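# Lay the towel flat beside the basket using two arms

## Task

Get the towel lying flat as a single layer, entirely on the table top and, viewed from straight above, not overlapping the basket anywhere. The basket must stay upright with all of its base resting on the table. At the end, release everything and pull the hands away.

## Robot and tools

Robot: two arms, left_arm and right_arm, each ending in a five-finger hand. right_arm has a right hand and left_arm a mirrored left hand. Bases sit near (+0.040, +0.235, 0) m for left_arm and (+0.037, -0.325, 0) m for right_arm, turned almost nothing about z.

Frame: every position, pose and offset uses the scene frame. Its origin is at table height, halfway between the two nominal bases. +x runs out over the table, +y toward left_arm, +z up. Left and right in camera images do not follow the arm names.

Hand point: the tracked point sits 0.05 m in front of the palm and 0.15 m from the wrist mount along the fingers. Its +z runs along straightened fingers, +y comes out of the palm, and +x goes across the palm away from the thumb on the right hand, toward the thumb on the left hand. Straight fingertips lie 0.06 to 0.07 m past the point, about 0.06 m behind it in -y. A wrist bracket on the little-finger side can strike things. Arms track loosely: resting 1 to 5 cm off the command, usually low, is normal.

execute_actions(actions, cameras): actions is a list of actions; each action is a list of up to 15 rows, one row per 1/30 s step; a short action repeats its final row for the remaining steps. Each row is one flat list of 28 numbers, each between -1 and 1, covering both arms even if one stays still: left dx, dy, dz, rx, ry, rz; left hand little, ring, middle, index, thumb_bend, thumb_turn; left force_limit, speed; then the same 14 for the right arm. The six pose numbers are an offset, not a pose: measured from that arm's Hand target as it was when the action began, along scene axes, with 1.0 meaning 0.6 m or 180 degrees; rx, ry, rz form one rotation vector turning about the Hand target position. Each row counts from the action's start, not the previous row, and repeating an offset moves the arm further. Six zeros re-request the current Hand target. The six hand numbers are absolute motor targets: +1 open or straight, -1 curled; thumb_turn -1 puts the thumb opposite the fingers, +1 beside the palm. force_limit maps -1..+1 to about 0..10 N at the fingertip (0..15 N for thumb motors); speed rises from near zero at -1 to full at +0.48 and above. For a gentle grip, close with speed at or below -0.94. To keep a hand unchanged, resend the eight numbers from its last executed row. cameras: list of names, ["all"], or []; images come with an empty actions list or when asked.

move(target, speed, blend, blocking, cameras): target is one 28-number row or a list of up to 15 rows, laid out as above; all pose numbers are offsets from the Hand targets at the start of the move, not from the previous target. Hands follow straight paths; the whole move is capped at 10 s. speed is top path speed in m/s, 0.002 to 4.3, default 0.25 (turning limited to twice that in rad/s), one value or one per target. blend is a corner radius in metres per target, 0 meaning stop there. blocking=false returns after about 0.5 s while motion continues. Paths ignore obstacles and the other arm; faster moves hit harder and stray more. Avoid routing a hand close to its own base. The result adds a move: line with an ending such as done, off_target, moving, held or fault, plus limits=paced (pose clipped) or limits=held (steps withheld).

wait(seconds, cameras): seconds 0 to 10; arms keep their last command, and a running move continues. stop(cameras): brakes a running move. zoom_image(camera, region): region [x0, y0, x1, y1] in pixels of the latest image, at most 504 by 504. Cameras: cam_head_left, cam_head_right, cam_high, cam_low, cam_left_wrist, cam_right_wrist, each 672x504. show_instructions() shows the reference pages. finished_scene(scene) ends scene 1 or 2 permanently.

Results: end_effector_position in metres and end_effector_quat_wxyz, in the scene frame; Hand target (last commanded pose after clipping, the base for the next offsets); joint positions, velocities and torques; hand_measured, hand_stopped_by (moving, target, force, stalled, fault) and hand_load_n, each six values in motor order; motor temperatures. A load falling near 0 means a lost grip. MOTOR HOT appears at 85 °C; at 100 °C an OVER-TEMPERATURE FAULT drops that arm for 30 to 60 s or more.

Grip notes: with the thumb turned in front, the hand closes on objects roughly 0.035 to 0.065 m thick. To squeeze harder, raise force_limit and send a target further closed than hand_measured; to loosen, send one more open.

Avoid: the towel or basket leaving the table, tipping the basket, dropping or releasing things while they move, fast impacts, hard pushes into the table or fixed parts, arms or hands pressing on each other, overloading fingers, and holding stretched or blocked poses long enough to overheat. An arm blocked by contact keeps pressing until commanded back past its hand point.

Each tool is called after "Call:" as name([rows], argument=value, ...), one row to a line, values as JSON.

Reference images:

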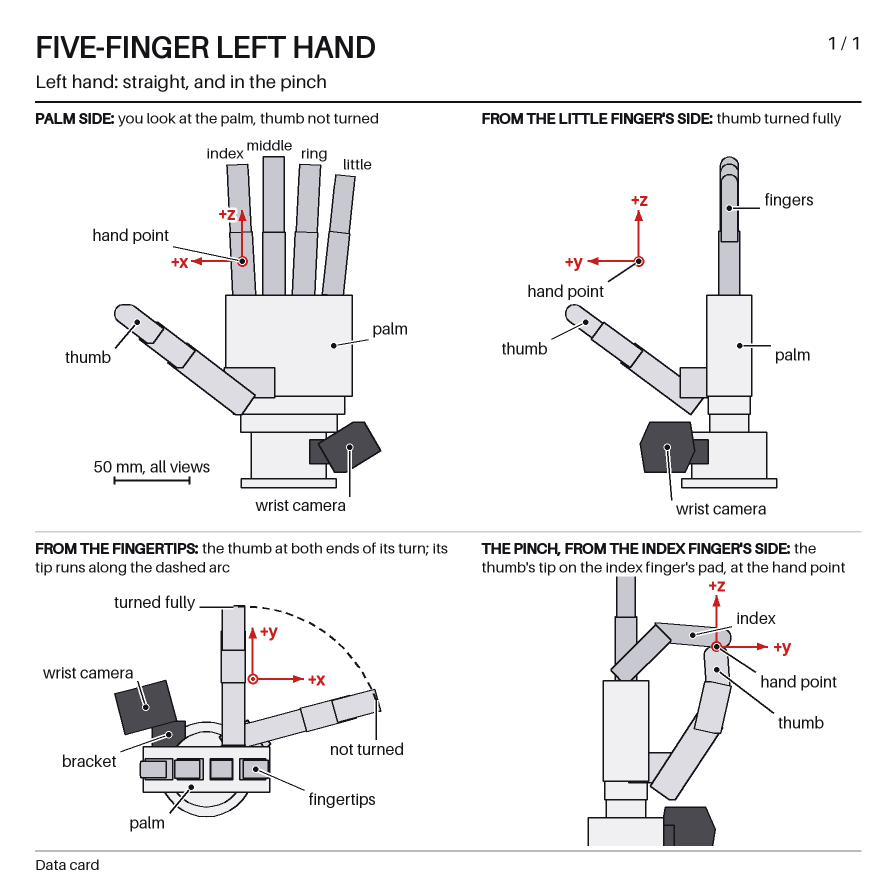

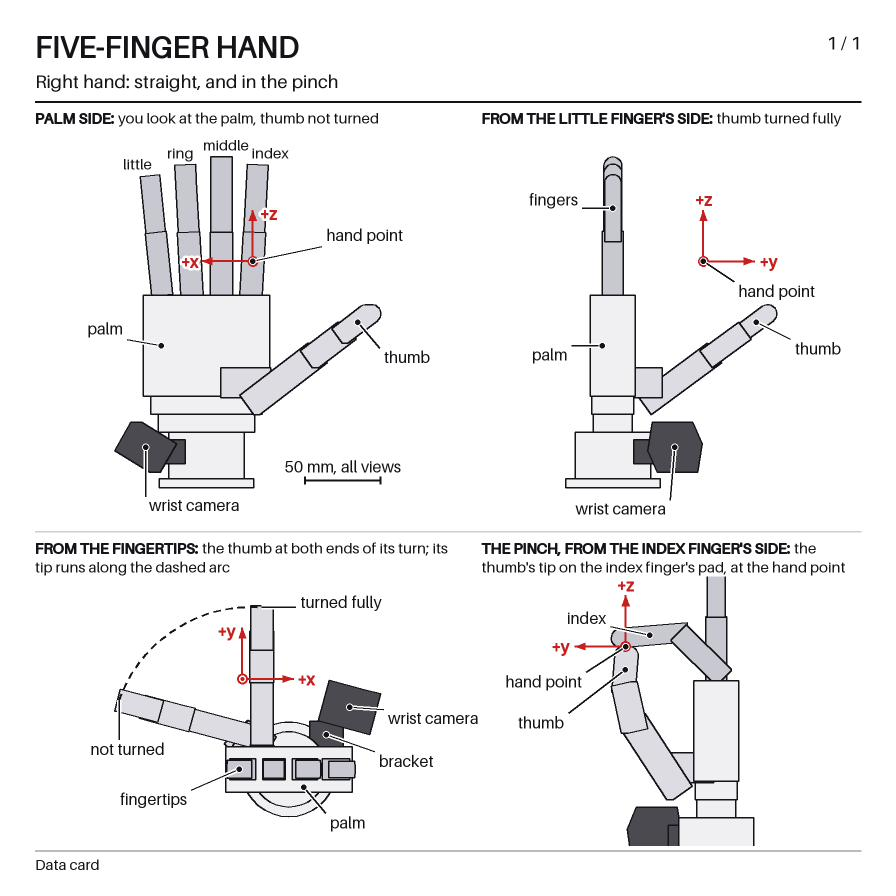

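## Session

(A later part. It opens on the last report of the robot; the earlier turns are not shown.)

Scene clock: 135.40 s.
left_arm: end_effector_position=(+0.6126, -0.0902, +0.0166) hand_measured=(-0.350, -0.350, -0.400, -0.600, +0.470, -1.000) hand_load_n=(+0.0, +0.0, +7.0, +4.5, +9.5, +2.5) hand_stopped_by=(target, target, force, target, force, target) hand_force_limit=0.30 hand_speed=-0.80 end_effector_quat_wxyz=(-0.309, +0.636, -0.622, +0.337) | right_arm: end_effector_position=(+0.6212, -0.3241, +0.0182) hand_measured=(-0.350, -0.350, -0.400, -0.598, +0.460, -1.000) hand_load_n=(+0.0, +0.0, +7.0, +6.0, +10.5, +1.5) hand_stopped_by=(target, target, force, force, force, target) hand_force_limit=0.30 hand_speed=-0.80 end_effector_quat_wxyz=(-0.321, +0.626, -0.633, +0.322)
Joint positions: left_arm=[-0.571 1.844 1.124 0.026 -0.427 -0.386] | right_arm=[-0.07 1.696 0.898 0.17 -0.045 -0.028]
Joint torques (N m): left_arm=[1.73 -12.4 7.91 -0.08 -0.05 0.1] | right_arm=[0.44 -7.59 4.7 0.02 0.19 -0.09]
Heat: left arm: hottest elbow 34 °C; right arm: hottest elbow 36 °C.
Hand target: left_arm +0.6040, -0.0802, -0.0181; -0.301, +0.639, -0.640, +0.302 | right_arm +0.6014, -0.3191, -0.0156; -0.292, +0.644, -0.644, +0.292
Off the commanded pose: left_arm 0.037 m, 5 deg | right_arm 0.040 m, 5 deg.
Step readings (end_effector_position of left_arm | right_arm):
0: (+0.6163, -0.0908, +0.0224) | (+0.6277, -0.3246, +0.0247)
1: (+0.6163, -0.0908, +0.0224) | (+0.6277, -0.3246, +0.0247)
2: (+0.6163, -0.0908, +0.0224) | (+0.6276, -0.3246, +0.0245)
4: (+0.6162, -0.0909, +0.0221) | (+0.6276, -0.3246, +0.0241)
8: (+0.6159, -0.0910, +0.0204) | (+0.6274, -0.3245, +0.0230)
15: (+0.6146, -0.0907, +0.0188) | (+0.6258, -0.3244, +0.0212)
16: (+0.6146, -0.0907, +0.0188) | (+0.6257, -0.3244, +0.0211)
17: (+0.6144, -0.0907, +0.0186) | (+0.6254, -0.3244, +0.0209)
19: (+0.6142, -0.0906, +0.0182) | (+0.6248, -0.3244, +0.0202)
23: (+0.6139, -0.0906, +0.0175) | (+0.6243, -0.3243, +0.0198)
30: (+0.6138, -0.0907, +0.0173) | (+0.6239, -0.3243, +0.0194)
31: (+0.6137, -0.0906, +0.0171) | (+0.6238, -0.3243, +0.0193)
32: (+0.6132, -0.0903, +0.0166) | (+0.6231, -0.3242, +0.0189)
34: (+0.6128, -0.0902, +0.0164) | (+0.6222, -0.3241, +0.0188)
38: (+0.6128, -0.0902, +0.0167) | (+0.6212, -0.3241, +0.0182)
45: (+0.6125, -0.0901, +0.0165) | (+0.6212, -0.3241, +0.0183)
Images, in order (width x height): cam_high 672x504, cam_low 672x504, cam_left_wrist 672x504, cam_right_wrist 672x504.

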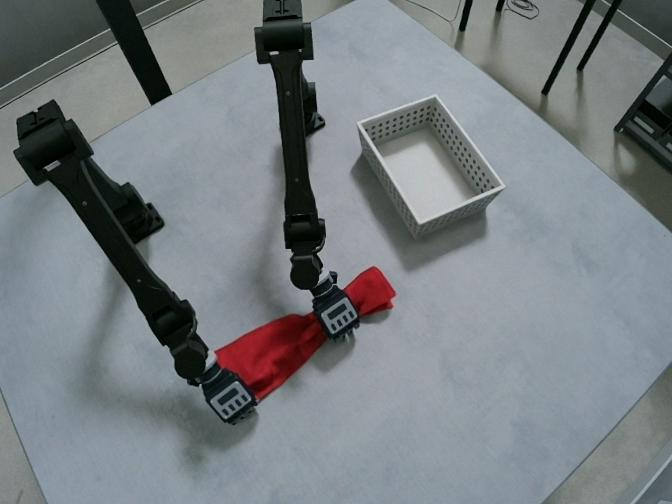

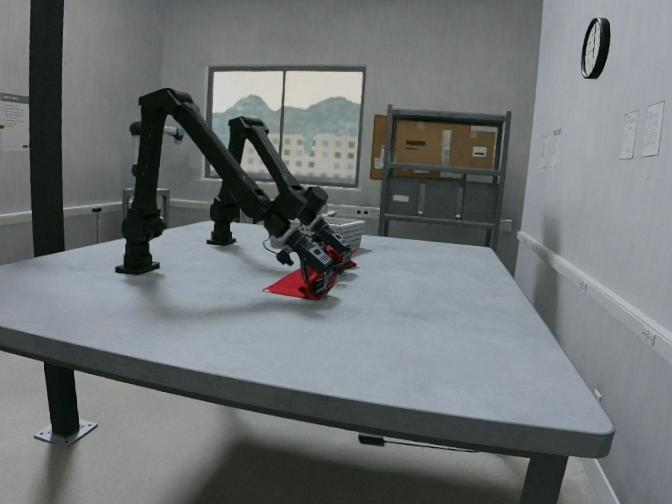

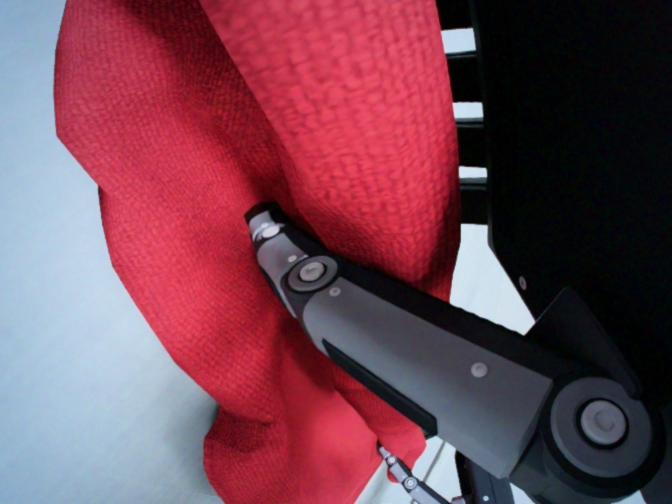

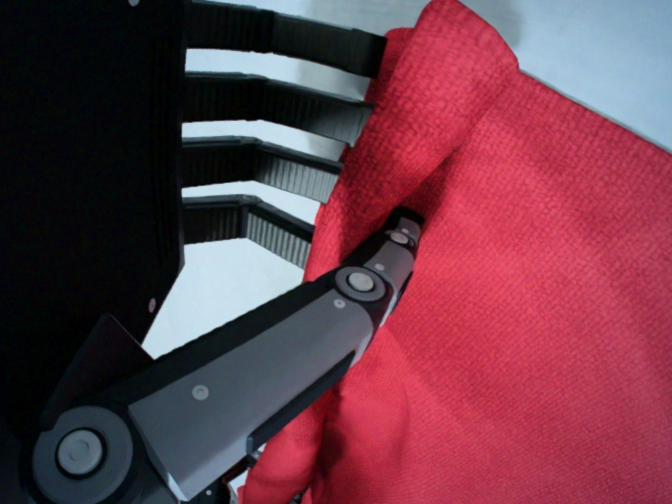

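Call:
move([
  [0,0,0.25,0,0,0,-0.35,-0.35,-0.6,-0.6,0.05,-1,0.3,-0.8,0,0,0.25,0,0,0,-0.35,-0.35,-0.6,-0.6,0.05,-1,0.3,-0.8],
  [-0.22,0,0.55,0,0,0,-0.35,-0.35,-0.6,-0.6,0.05,-1,0.3,-0.8,-0.22,0,0.55,0,0,0,-0.35,-0.35,-0.6,-0.6,0.05,-1,0.3,-0.8],
], speed=0.15, blend=0.03, cameras=["all"])

Call:
zoom_image(camera="cam_low", region=[200, 140, 350, 280])

Call:
zoom_image(camera="cam_head_right", region=[250, 100, 500, 280])

Call:
zoom_image(camera="cam_high", region=[120, 150, 380, 350])

Scene clock: 139.93 s.
left_arm: end_effector_position=(+0.4676, -0.0713, +0.2885) hand_measured=(-0.350, -0.350, -0.400, -0.600, +0.470, -1.000) hand_load_n=(+0.0, +0.0, +5.0, +2.5, +10.5, +2.0) hand_stopped_by=(target, target, force, target, force, target) hand_force_limit=0.30 hand_speed=-0.80 end_effector_quat_wxyz=(-0.299, +0.641, -0.647, +0.285) | right_arm: end_effector_position=(+0.4604, -0.3124, +0.2842) hand_measured=(-0.350, -0.350, -0.400, -0.598, +0.460, -1.000) hand_load_n=(+0.0, +0.0, +6.0, +4.0, +13.0, +2.0) hand_stopped_by=(target, target, force, force, force, target) hand_force_limit=0.30 hand_speed=-0.80 end_effector_quat_wxyz=(-0.280, +0.649, -0.654, +0.270)
Joint positions: left_arm=[-0.72 1.326 1.338 -0.881 -0.53 -0.508] | right_arm=[-0.071 1.052 1.107 -0.828 -0.056 -0.033]
Joint torques (N m): left_arm=[1.2 -9.7 14.52 0.57 -0.54 0.02] | right_arm=[-1.2 -4.84 11.59 1.26 0.05 -0.18]
Heat: left arm: hottest elbow 34 °C; right arm: hottest elbow 37 °C.
Hand target: left_arm +0.4720, -0.0802, +0.3118; -0.301, +0.639, -0.640, +0.302 | right_arm +0.4695, -0.3191, +0.3145; -0.292, +0.644, -0.644, +0.292
Off the commanded pose: left_arm 0.025 m, 2 deg | right_arm 0.032 m, 3 deg.
move: off_target (left_arm, right_arm)

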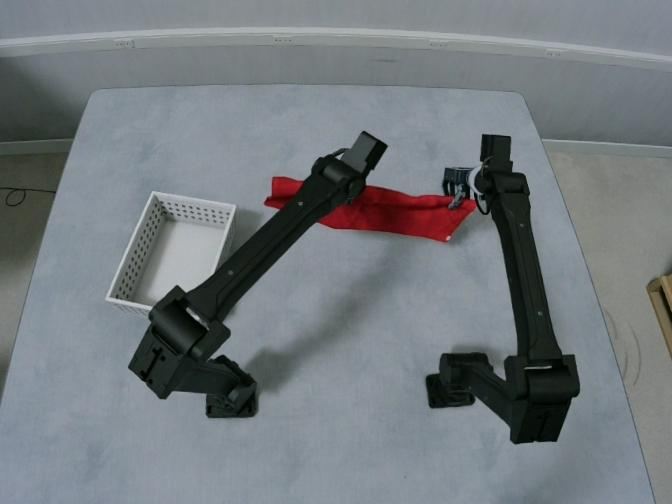

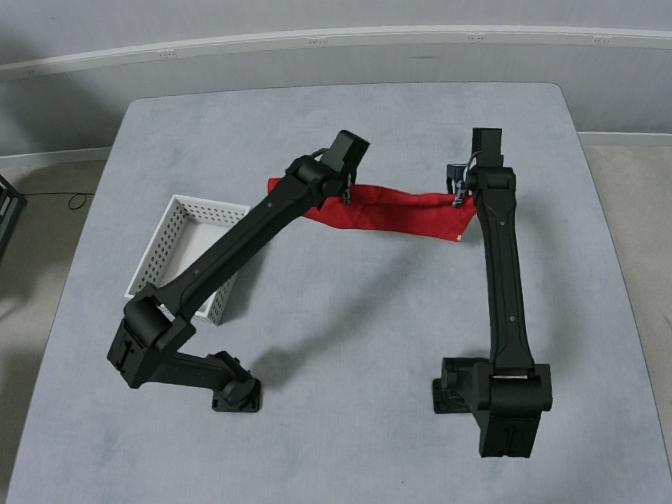

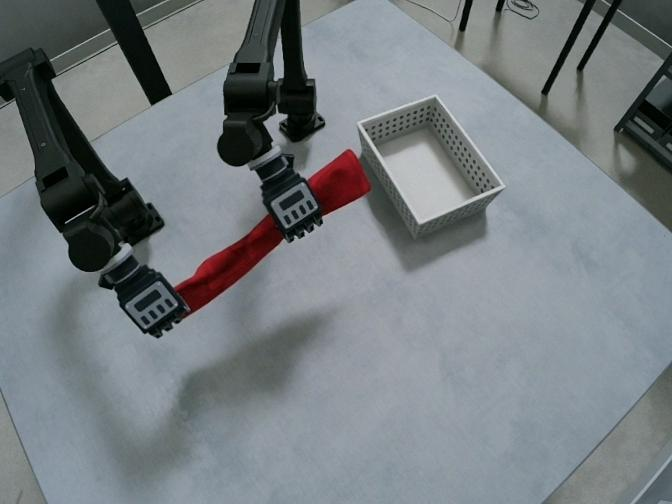

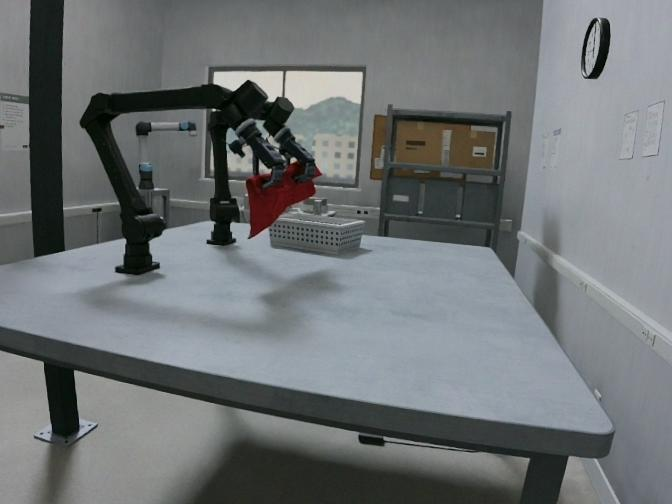

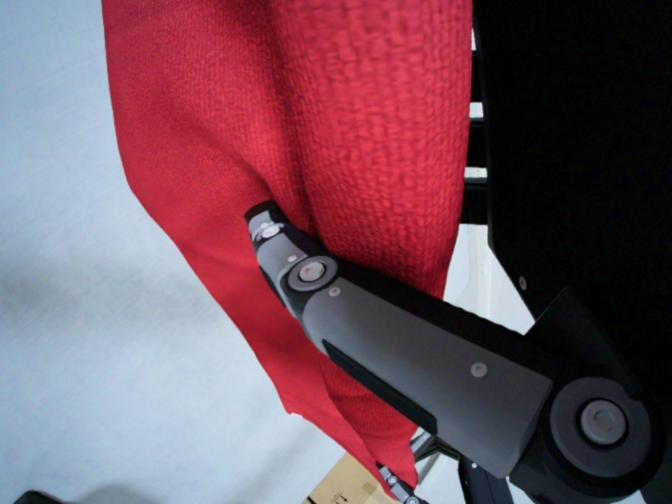

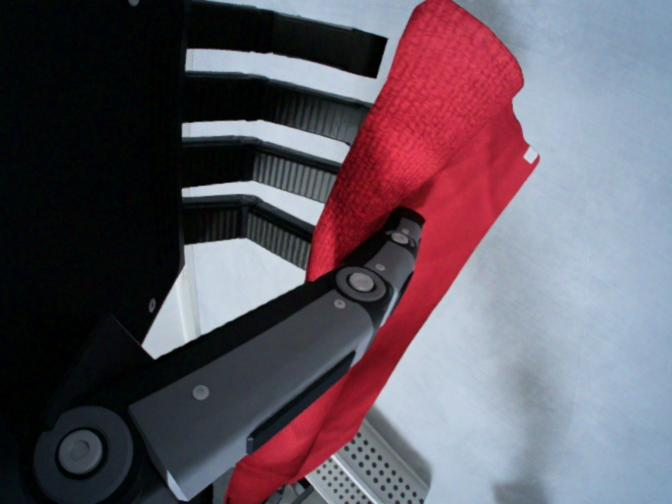

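Scaled by 3.360 from the camera's 672x504 image, which has a finer 960x720 frame.

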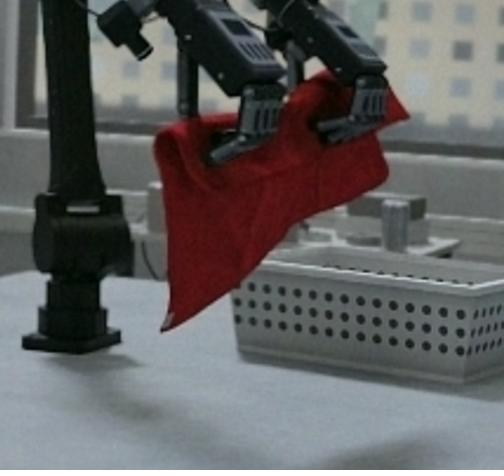

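Scaled by 2.016 from the camera's 672x504 image, which has a finer 960x720 frame.

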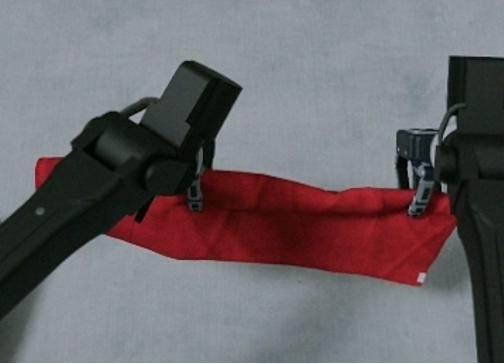

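Scaled by 1.938 from the camera's 672x504 image, which has a finer 960x720 frame.

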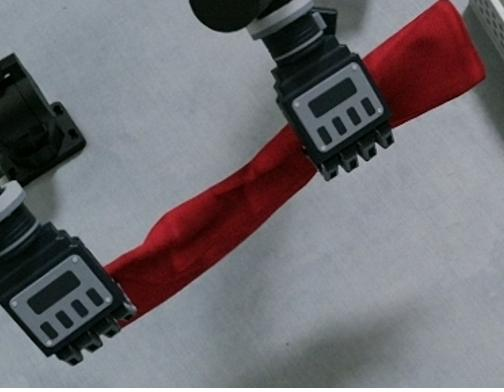

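Call:
move([
  [0,0,-0.19,0,0,0,-0.35,-0.35,-0.6,-0.6,0.05,-1,0.3,-0.8,0,0,-0.1,0,0,0,-0.35,-0.35,-0.6,-0.6,0.05,-1,0.3,-0.8],
], speed=0.2)

Call:
execute_actions([
  [[0,0,0,0,0,0,0.1,0.1,0.1,0.1,0.6,-1,0.3,-0.6,0,0,0,0,0,0,-0.35,-0.35,-0.6,-0.6,0.05,-1,0.3,-0.8]],
  [[0,0,0,0,0,0,0.5,0.5,0.5,0.5,1,-1,0.3,-0.4,0,0,0,0,0,0,-0.35,-0.35,-0.6,-0.6,0.05,-1,0.3,-0.8]],
], cameras=["all"])

Scene clock: 148.47 s.
left_arm: end_effector_position=(+0.4732, -0.0764, +0.2076) hand_measured=(-0.350, -0.350, -0.400, -0.600, +0.470, -1.000) hand_load_n=(+0.0, +0.0, +5.5, +1.5, +11.0, +3.0) hand_stopped_by=(target, target, force, target, force, target) hand_force_limit=0.30 hand_speed=-0.80 end_effector_quat_wxyz=(-0.301, +0.642, -0.635, +0.306) | right_arm: end_effector_position=(+0.4644, -0.3142, +0.2450) hand_measured=(-0.350, -0.350, -0.400, -0.598, +0.460, -1.000) hand_load_n=(+0.0, +0.0, +6.5, +3.5, +13.0, +1.5) hand_stopped_by=(target, target, force, force, force, target) hand_force_limit=0.30 hand_speed=-0.80 end_effector_quat_wxyz=(-0.285, +0.647, -0.650, +0.278)
Joint positions: left_arm=[-0.721 1.342 1.12 -0.601 -0.533 -0.515] | right_arm=[-0.074 1.051 0.997 -0.7 -0.057 -0.038]
Joint torques (N m): left_arm=[0.56 -8.94 9.22 1.54 -0.42 0.05] | right_arm=[-1.03 -5.01 8.2 2.3 0.04 -0.13]
Heat: left arm: hottest elbow 34 °C; right arm: hottest elbow 39 °C.
Hand target: left_arm +0.4721, -0.0801, +0.1978; -0.302, +0.639, -0.640, +0.302 | right_arm +0.4695, -0.3191, +0.2546; -0.292, +0.644, -0.644, +0.292
Off the commanded pose: left_arm 0.011 m, 1 deg | right_arm 0.012 m, 2 deg.
move: off_target (left_arm, right_arm)

Scene clock: 149.70 s.
left_arm: end_effector_position=(+0.4733, -0.0765, +0.2077) hand_measured=(+0.500, +0.500, +0.500, +0.500, +1.000, -1.000) hand_load_n=(+0.0, +0.0, +0.0, +0.0, +0.0, +0.0) hand_stopped_by=(target, target, target, target, target, target) hand_force_limit=0.30 hand_speed=-0.40 end_effector_quat_wxyz=(-0.301, +0.642, -0.635, +0.306) | right_arm: end_effector_position=(+0.4644, -0.3145, +0.2450) hand_measured=(-0.350, -0.350, -0.400, -0.598, +0.460, -1.000) hand_load_n=(+0.0, +0.0, +6.0, +3.5, +13.0, +1.5) hand_stopped_by=(target, target, force, force, force, target) hand_force_limit=0.30 hand_speed=-0.80 end_effector_quat_wxyz=(-0.285, +0.648, -0.650, +0.278)
Joint positions: left_arm=[-0.721 1.342 1.12 -0.601 -0.533 -0.515] | right_arm=[-0.075 1.051 0.997 -0.7 -0.057 -0.04]
Joint torques (N m): left_arm=[0.62 -9.05 9.31 1.54 -0.45 0.04] | right_arm=[-1.03 -5.01 8.2 2.3 0.04 -0.11]
Heat: left arm: hottest elbow 34 °C; right arm: hottest elbow 39 °C.
Hand target: left_arm +0.4720, -0.0802, +0.1978; -0.301, +0.639, -0.640, +0.302 | right_arm +0.4695, -0.3190, +0.2546; -0.292, +0.644, -0.644, +0.292
Off the commanded pose: left_arm 0.011 m, 1 deg | right_arm 0.012 m, 2 deg.
Step readings (end_effector_position of left_arm | right_arm):
0: (+0.4732, -0.0764, +0.2076) | (+0.4644, -0.3142, +0.2450)
1: (+0.4732, -0.0764, +0.2076) | (+0.4644, -0.3142, +0.2450)
2: (+0.4732, -0.0764, +0.2076) | (+0.4644, -0.3142, +0.2450)
4: (+0.4733, -0.0765, +0.2077) | (+0.4644, -0.3142, +0.2450)
8: (+0.4733, -0.0765, +0.2077) | (+0.4644, -0.3142, +0.2450)
15: (+0.4733, -0.0765, +0.2077) | (+0.4644, -0.3145, +0.2450)
16: (+0.4733, -0.0765, +0.2077) | (+0.4644, -0.3145, +0.2450)
17: (+0.4733, -0.0765, +0.2077) | (+0.4644, -0.3145, +0.2450)
19: (+0.4733, -0.0765, +0.2077) | (+0.4644, -0.3145, +0.2450)
23: (+0.4733, -0.0765, +0.2077) | (+0.4644, -0.3145, +0.2450)
30: (+0.4733, -0.0765, +0.2077) | (+0.4644, -0.3145, +0.2450)

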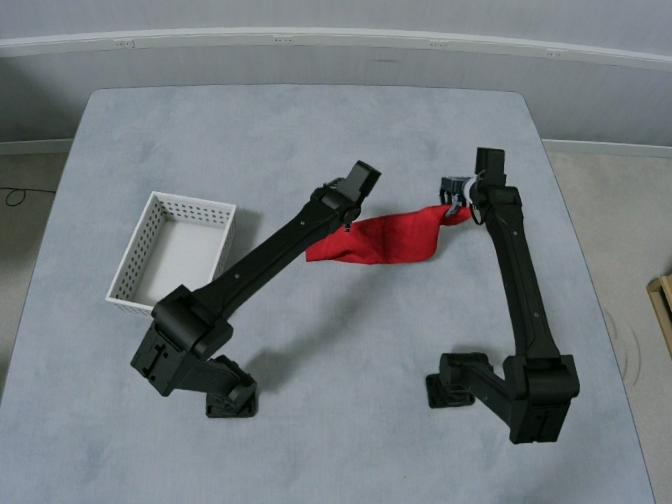

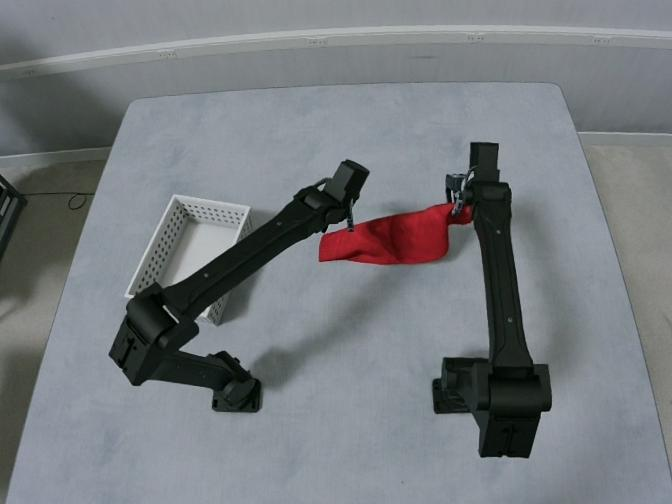

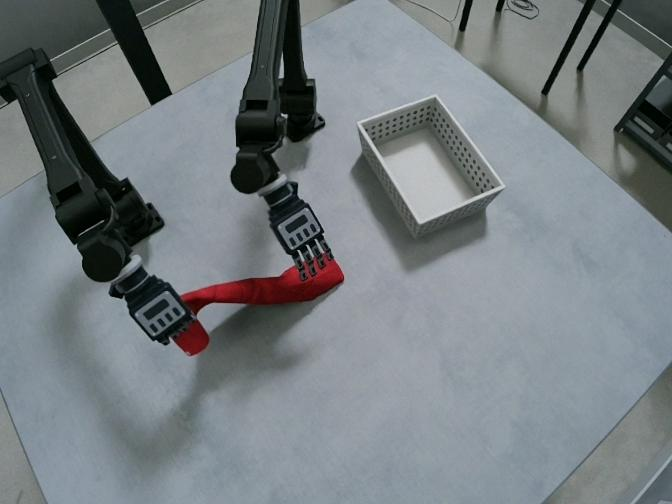

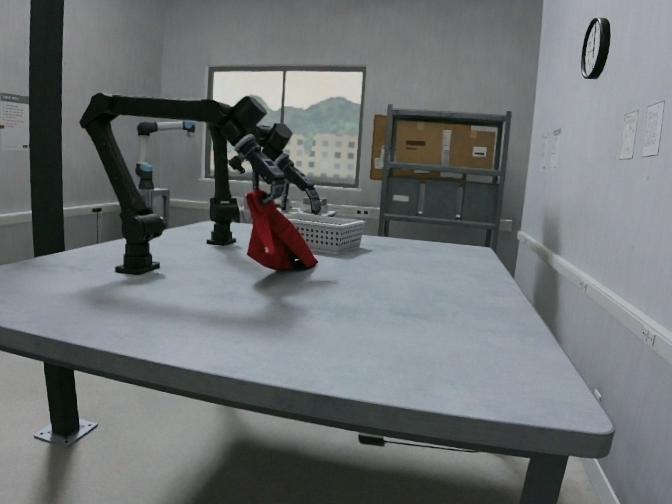

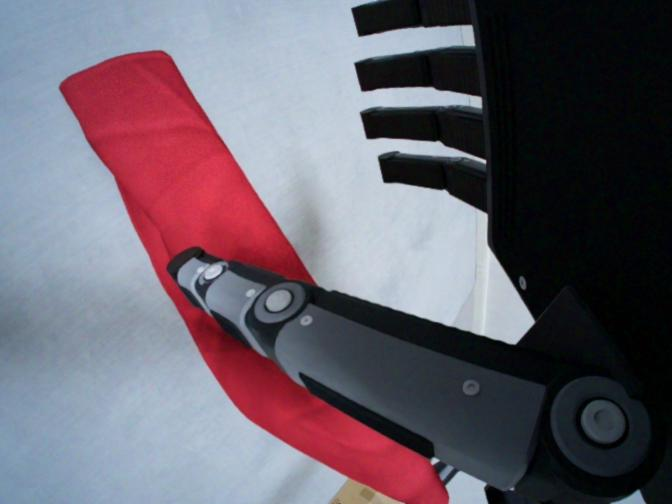

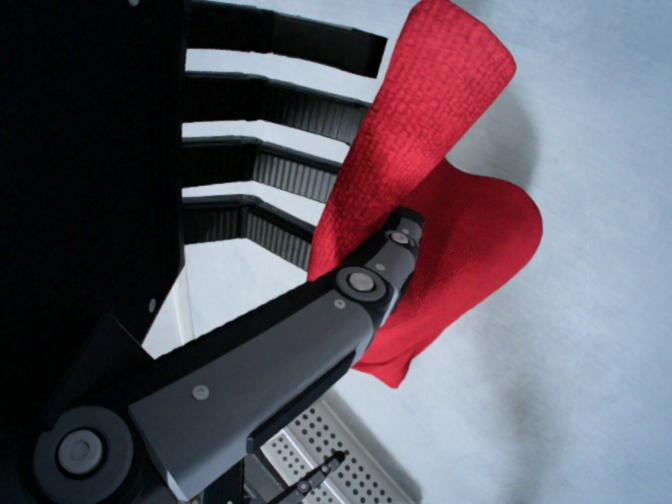

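Call:
move([
  [-0.08,0.2,0.05,0,-0.06,0,0.5,0.5,0.5,0.5,1,-1,0.3,0,-0.01,0.05,0.2,0,0,0,-0.35,-0.35,-0.6,-0.6,0.05,-1,0.3,-0.8],
  [-0.08,0.25,0.05,0,-0.06,0,0.5,0.5,0.5,0.5,1,-1,0.3,0,-0.016,0.167,0.458,0,0,0,-0.35,-0.35,-0.6,-0.6,0.05,-1,0.3,-0.8],
], speed=0.2, blend=0.03, cameras=["all"])

Call:
zoom_image(camera="cam_low", region=[200, 100, 350, 280])

Call:
zoom_image(camera="cam_head_right", region=[300, 100, 500, 280])

Scene clock: 155.13 s.
left_arm: end_effector_position=(+0.4224, +0.0655, +0.2271) hand_measured=(+0.500, +0.500, +0.500, +0.500, +1.000, -1.000) hand_load_n=(+0.0, +0.0, +0.0, +0.0, +0.0, +0.0) hand_stopped_by=(target, target, target, target, target, target) hand_force_limit=0.30 hand_speed=0.00 end_effector_quat_wxyz=(-0.357, +0.608, -0.612, +0.358) | right_arm: end_effector_position=(+0.4593, -0.2226, +0.5073) hand_measured=(-0.350, -0.350, -0.400, -0.598, +0.460, -1.000) hand_load_n=(+0.0, +0.0, +6.0, +3.5, +13.5, +1.5) hand_stopped_by=(target, target, force, force, force, target) hand_force_limit=0.30 hand_speed=-0.80 end_effector_quat_wxyz=(-0.274, +0.653, -0.647, +0.284)
Joint positions: left_arm=[-0.521 0.897 0.755 -0.431 -0.442 -0.267] | right_arm=[0.218 1.259 1.889 -1.404 0.172 0.144]
Joint torques (N m): left_arm=[2.08 -4.19 9.83 1.87 -0.09 0.11] | right_arm=[0.26 -5.13 10.13 1.33 0.22 0.12]
Heat: left arm: hottest elbow 34 °C; right arm: hottest elbow 39 °C.
Hand target: left_arm +0.4240, +0.0699, +0.2277; -0.360, +0.608, -0.609, +0.360 | right_arm +0.4600, -0.2188, +0.5293; -0.292, +0.644, -0.644, +0.292
Off the commanded pose: left_arm 0.005 m, 1 deg | right_arm 0.022 m, 3 deg.
move: off_target (right_arm)

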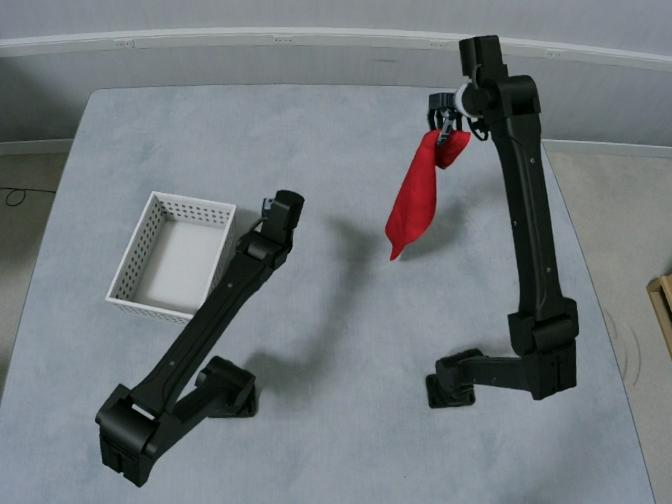

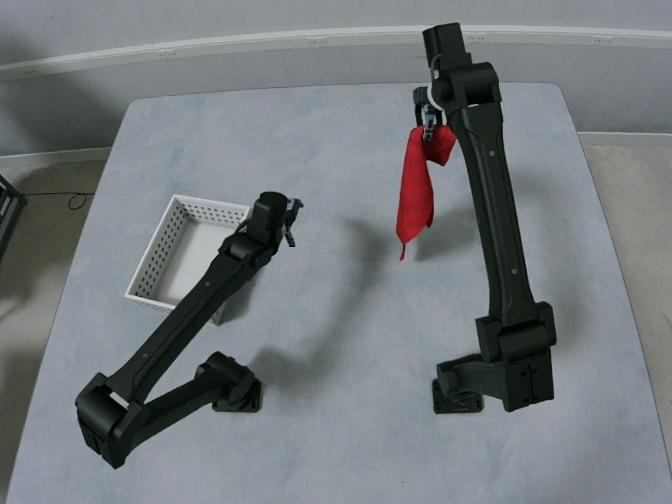

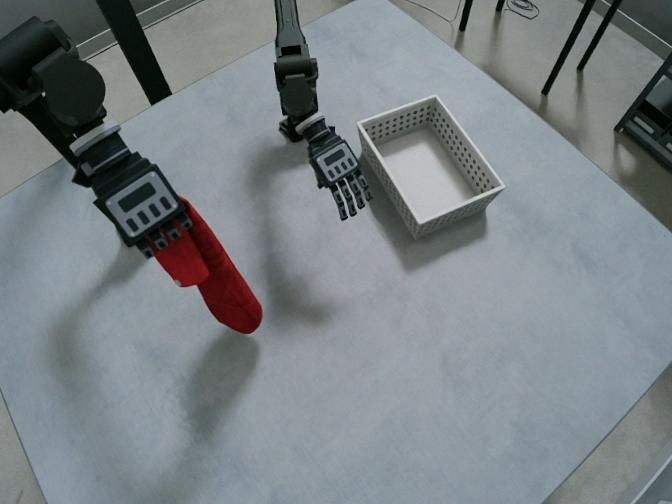

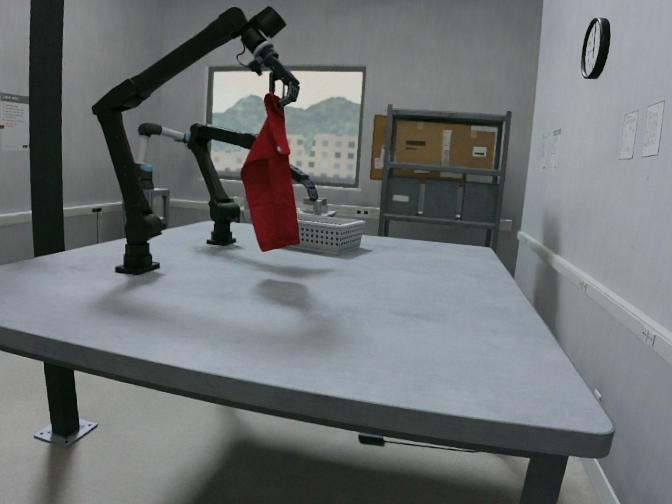

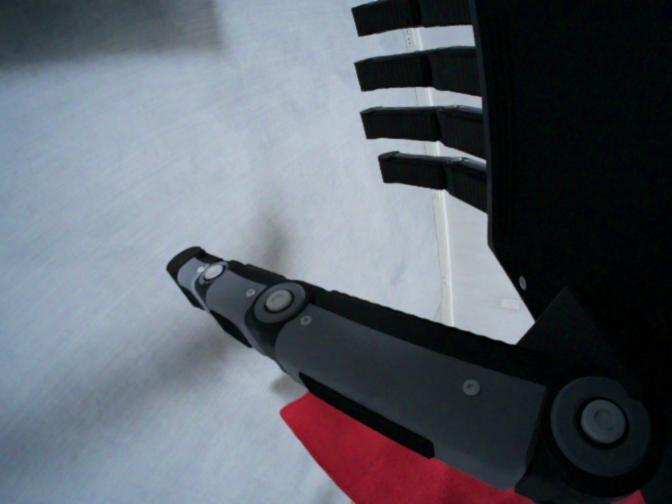

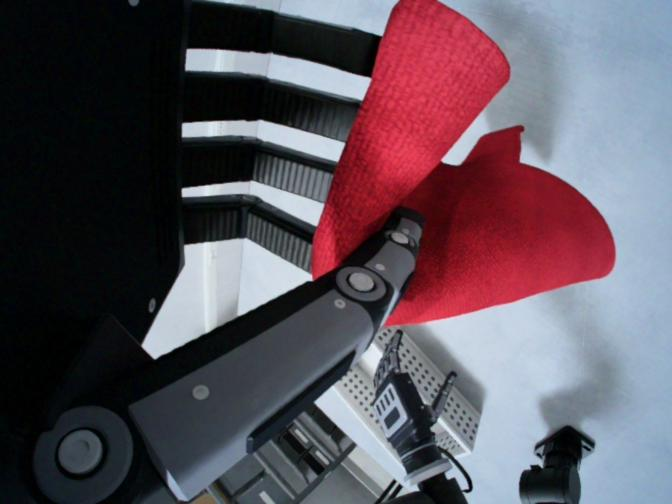

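Scaled by 2.800 from the camera's 672x504 image, which has a finer 960x720 frame.

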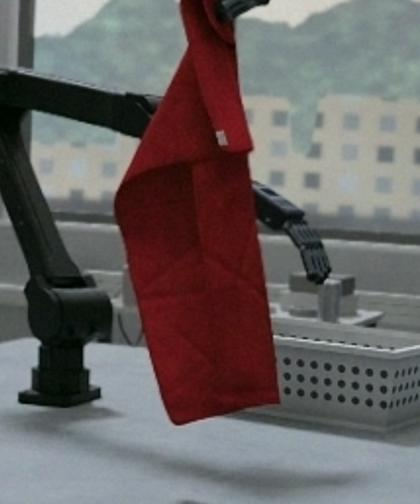

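Scaled by 2.520 from the camera's 672x504 image, which has a finer 960x720 frame.

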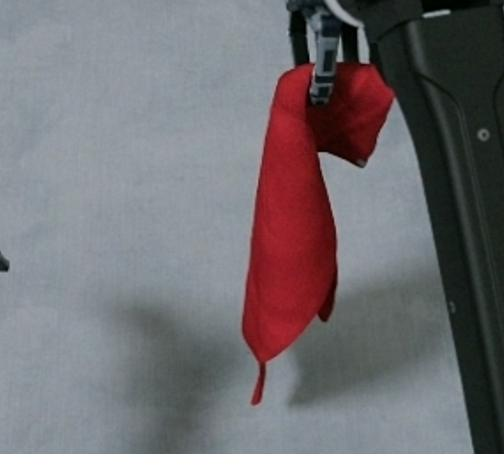

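Call:
move(target=[-0.04,0.3,0.153,0,0,0,0.5,0.5,0.5,0.5,1,-1,0.3,0,0.067,0.365,-0.08,0,0,0,-0.35,-0.35,-0.6,-0.6,0.05,-1,0.3,-0.8], speed=0.2, cameras=["all"])

Call:
zoom_image(camera="cam_low", region=[230, 120, 390, 290])

Scene clock: 160.43 s.
left_arm: end_effector_position=(+0.3936, +0.2441, +0.2957) hand_measured=(+0.500, +0.500, +0.500, +0.500, +1.000, -1.000) hand_load_n=(+0.0, +0.0, +0.0, +0.0, +0.0, +0.0) hand_stopped_by=(target, target, target, target, target, target) hand_force_limit=0.30 hand_speed=0.00 end_effector_quat_wxyz=(-0.346, +0.614, -0.613, +0.355) | right_arm: end_effector_position=(+0.4979, -0.0022, +0.4569) hand_measured=(-0.350, -0.350, -0.400, -0.598, +0.460, -1.000) hand_load_n=(+0.0, +0.0, +6.0, +3.5, +13.5, +1.5) hand_stopped_by=(target, target, force, force, force, target) hand_force_limit=0.30 hand_speed=-0.80 end_effector_quat_wxyz=(-0.270, +0.657, -0.641, +0.291)
Joint positions: left_arm=[0.191 0.711 0.855 -0.686 0.178 0.093] | right_arm=[0.682 1.561 2.059 -1.392 0.497 0.486]
Joint torques (N m): left_arm=[2.08 -0.97 15.12 1.06 0.18 0.11] | right_arm=[-0.21 -9.52 10.58 1.22 0.41 0.12]
Heat: left arm: hottest elbow 35 °C; right arm: hottest elbow 39 °C.
Hand target: left_arm +0.4000, +0.2498, +0.3196; -0.360, +0.608, -0.609, +0.360 | right_arm +0.5001, +0.0001, +0.4812; -0.292, +0.644, -0.644, +0.292
Off the commanded pose: left_arm 0.025 m, 2 deg | right_arm 0.025 m, 3 deg.
move: off_target (left_arm, right_arm)

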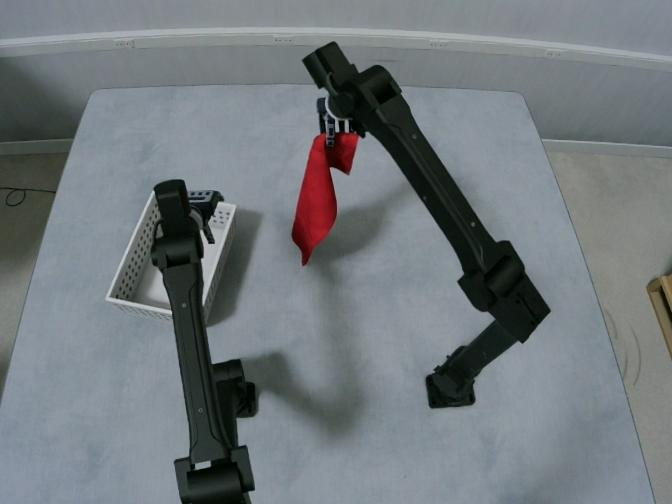

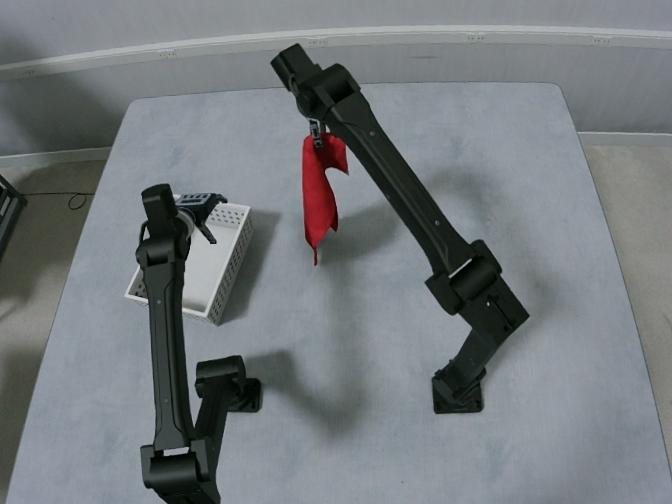

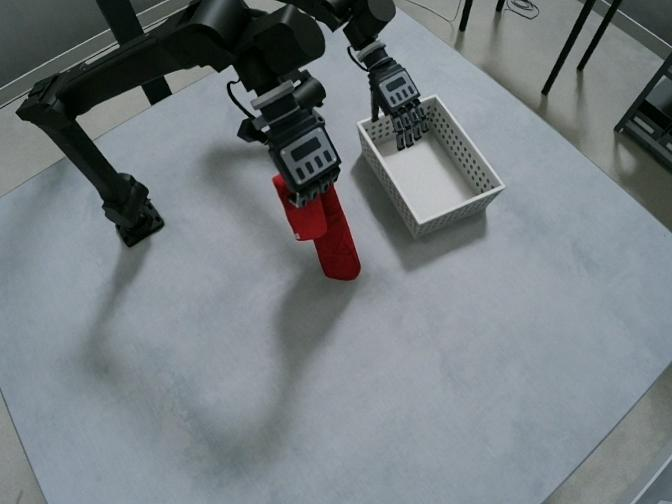

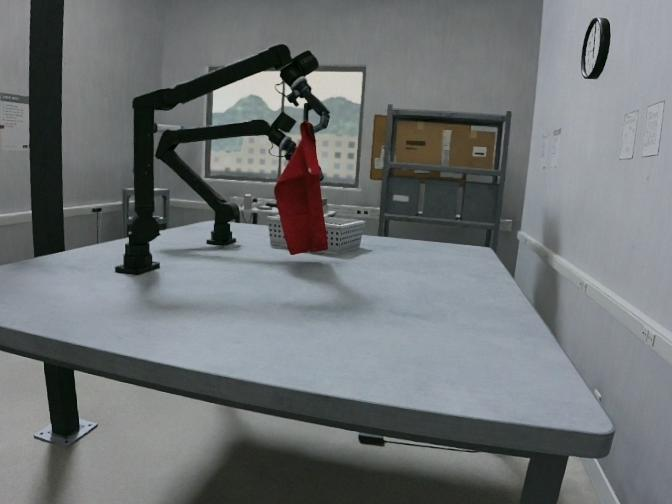

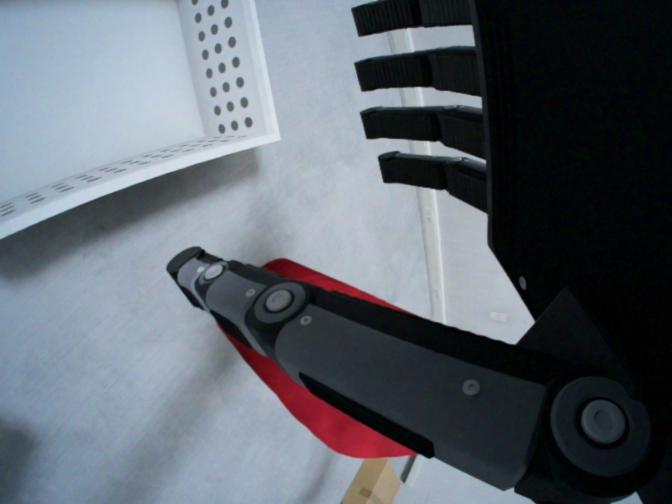

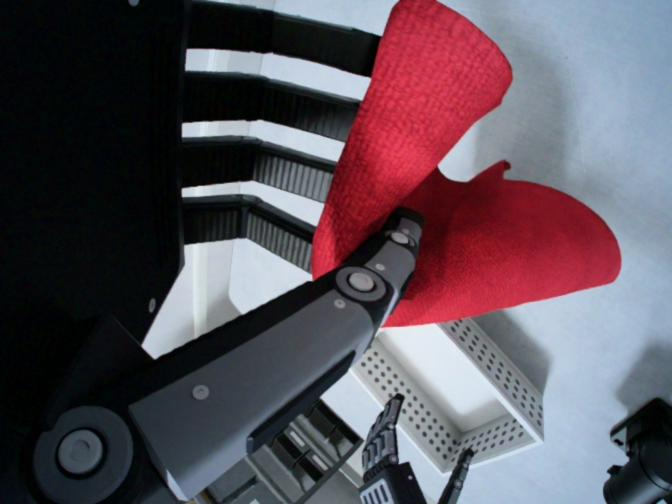

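Scaled by 2.965 from the camera's 672x504 image, which has a finer 960x720 frame.

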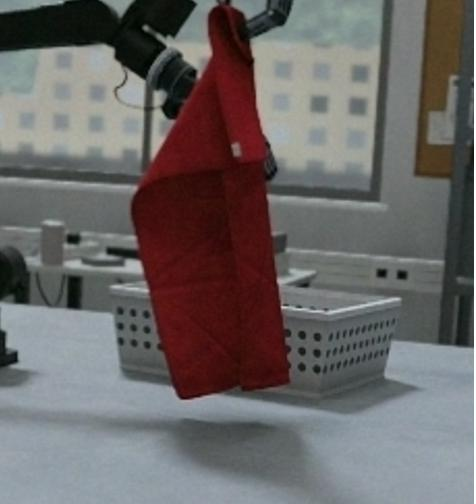

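Call:
zoom_image(camera="cam_head_left", region=[260, 110, 400, 280])

Call:
zoom_image(camera="cam_head_right", region=[260, 110, 400, 280])

Call:
zoom_image(camera="cam_high", region=[240, 150, 400, 300])

Call:
zoom_image(camera="cam_right_wrist", region=[300, 0, 660, 340])

Scaled by 2.965 from the camera's 672x504 image, which has a finer 960x720 frame.

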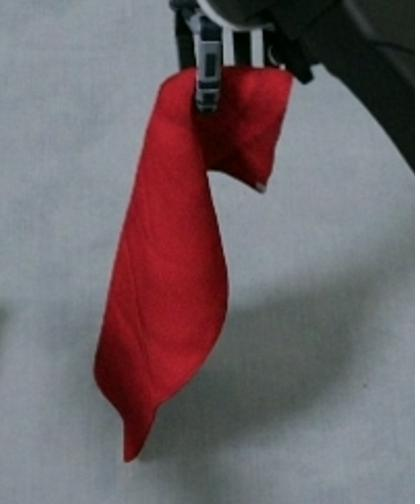

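Scaled by 2.965 from the camera's 672x504 image, which has a finer 960x720 frame.

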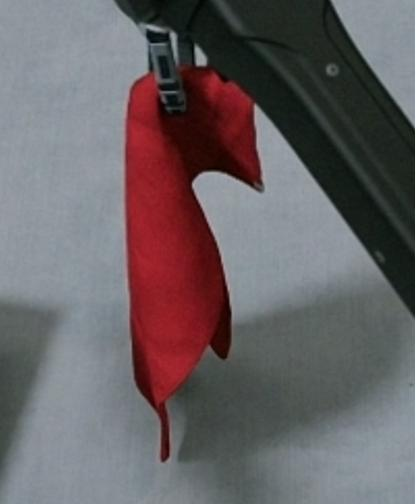

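Scaled by 3.150 from the camera's 672x504 image, which has a finer 960x720 frame.

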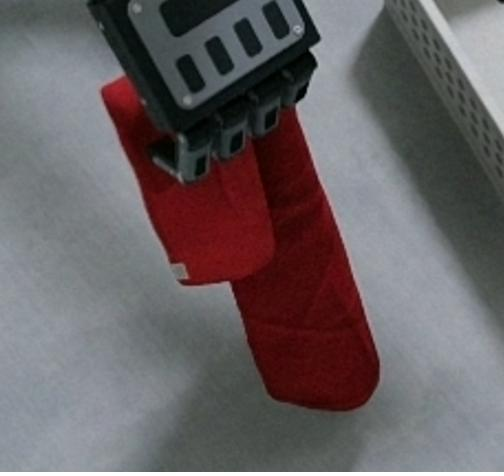

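Scaled by 1.400 from the camera's 672x504 image, which has a finer 960x720 frame.

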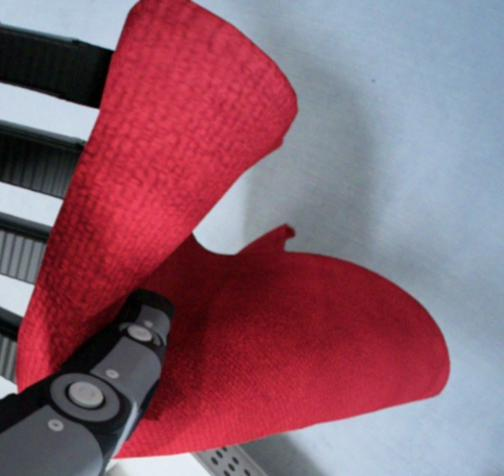

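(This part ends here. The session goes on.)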